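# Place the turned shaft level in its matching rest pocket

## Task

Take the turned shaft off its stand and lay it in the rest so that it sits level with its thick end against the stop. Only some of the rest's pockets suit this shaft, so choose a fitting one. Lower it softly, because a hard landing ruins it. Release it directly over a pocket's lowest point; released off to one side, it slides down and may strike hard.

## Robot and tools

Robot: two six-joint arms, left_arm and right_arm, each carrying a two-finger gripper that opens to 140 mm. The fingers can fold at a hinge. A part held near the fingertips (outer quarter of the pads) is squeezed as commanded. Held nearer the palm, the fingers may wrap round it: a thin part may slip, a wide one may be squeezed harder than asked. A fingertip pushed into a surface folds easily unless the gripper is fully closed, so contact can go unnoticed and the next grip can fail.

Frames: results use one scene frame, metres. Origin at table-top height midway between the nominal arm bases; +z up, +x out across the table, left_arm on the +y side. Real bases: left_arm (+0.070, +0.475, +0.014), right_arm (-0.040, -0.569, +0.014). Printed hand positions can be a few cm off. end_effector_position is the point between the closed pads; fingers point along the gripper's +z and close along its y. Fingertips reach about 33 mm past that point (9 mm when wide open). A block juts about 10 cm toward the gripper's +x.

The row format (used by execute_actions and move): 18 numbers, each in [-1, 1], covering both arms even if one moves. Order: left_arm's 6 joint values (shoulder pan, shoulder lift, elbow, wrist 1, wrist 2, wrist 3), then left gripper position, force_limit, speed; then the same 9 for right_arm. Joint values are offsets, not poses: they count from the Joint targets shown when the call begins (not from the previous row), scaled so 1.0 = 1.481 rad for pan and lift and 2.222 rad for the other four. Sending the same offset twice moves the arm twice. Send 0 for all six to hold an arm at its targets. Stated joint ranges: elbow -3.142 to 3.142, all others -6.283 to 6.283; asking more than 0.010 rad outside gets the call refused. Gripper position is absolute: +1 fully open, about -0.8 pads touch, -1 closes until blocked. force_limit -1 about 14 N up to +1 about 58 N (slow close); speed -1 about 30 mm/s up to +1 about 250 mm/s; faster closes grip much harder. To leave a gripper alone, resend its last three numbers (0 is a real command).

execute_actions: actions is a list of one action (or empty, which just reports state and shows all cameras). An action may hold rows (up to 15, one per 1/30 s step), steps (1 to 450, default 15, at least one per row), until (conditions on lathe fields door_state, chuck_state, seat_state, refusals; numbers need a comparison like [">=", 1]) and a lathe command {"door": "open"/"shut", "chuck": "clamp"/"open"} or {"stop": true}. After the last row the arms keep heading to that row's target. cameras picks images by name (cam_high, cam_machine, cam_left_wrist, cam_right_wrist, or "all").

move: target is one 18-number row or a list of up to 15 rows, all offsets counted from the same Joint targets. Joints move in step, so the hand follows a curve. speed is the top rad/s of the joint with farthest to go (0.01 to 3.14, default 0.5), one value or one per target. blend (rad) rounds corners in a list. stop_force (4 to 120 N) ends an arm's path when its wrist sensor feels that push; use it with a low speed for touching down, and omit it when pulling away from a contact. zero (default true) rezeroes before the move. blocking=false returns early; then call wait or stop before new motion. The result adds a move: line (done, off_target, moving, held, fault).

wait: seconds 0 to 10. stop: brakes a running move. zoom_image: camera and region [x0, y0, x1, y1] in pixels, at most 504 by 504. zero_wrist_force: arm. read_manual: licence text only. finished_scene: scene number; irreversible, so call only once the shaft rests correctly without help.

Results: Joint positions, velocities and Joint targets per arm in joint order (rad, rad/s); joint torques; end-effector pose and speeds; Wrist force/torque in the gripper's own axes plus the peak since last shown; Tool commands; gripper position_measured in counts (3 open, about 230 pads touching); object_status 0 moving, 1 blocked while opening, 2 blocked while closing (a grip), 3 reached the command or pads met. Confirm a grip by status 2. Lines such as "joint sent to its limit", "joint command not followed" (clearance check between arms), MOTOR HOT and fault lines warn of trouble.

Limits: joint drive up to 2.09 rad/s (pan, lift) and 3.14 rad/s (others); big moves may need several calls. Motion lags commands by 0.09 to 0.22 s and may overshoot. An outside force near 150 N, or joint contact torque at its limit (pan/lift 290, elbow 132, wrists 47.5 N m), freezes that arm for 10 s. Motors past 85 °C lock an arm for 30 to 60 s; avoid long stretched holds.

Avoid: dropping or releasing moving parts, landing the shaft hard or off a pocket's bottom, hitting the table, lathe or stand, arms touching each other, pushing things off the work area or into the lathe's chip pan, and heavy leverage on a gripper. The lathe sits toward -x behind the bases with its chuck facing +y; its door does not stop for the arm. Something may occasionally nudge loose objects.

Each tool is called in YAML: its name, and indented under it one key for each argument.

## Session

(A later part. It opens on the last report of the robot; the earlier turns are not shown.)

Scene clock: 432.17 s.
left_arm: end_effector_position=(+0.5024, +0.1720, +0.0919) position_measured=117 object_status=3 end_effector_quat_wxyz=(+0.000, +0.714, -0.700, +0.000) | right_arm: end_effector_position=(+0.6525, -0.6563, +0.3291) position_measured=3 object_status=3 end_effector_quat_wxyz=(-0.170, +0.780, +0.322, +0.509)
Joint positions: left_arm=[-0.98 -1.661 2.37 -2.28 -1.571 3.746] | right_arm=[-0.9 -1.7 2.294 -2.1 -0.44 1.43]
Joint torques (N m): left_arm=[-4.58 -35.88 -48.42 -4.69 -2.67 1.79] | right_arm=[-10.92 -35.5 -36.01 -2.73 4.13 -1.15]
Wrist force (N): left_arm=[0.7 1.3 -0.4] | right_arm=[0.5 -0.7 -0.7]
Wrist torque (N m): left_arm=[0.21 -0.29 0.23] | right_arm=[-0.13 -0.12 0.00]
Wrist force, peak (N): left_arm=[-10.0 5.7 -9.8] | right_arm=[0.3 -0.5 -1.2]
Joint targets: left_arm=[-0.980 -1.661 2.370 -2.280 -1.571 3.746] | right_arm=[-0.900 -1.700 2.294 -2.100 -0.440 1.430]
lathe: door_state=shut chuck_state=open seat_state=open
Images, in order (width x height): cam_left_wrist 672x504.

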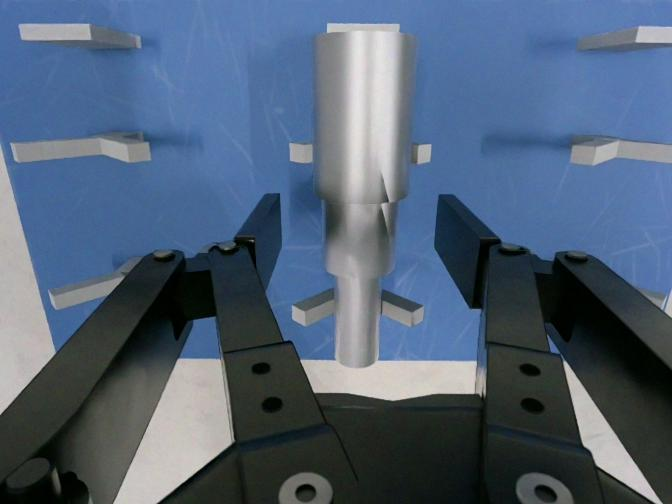

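move:
  target: [0,-0.0598,-0.0241,0.0639,0,0,0.1,-1,-1,0,0,0,0,0,0,1,-1,-1]
  speed: 0.25
  cameras: ["cam_left_wrist"]

zoom_image:
  camera: "cam_left_wrist"
  region: [270, 0, 460, 400]

Scene clock: 439.87 s.
left_arm: end_effector_position=(+0.4992, +0.1764, +0.1498) position_measured=117 object_status=3 end_effector_quat_wxyz=(+0.000, +0.714, -0.700, +0.000) | right_arm: end_effector_position=(+0.6525, -0.6563, +0.3291) position_measured=3 object_status=3 end_effector_quat_wxyz=(-0.170, +0.780, +0.322, +0.509)
Joint positions: left_arm=[-0.98 -1.75 2.317 -2.138 -1.571 3.746] | right_arm=[-0.9 -1.7 2.294 -2.1 -0.44 1.43]
Joint torques (N m): left_arm=[-2.83 -35.34 -52.95 -0.95 -2.59 2.45] | right_arm=[-11.76 -34.89 -35.96 -2.71 3.85 -1.09]
Wrist force (N): left_arm=[0.6 1.3 -0.5] | right_arm=[0.5 -0.4 -0.9]
Wrist torque (N m): left_arm=[0.22 -0.27 0.21] | right_arm=[-0.07 -0.12 0.00]
Wrist force, peak (N): left_arm=[0.6 1.7 -1.8] | right_arm=[0.3 -0.4 -1.3]
Joint targets: left_arm=[-0.980 -1.750 2.317 -2.138 -1.571 3.746] | right_arm=[-0.900 -1.700 2.294 -2.100 -0.440 1.430]
lathe: door_state=shut chuck_state=open seat_state=open
move: done
Images, in order (width x height): cam_left_wrist 672x504.

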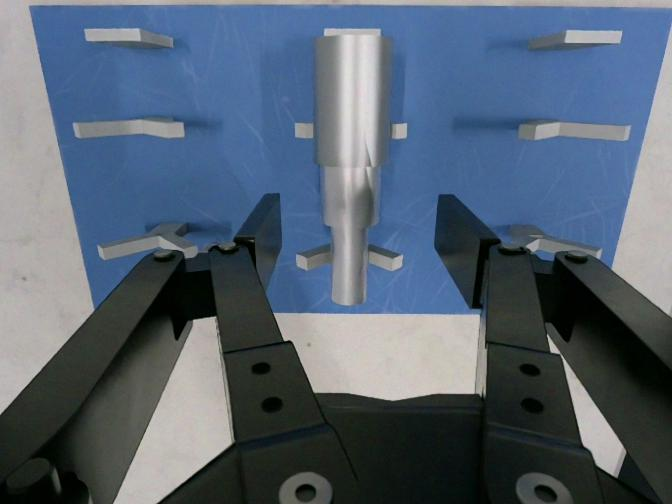

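Scaled by 1.260.

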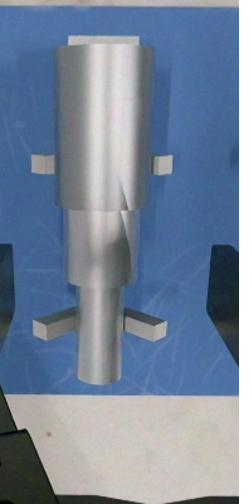

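finished_scene:
  scene: 2

The scene is finished: the task was done.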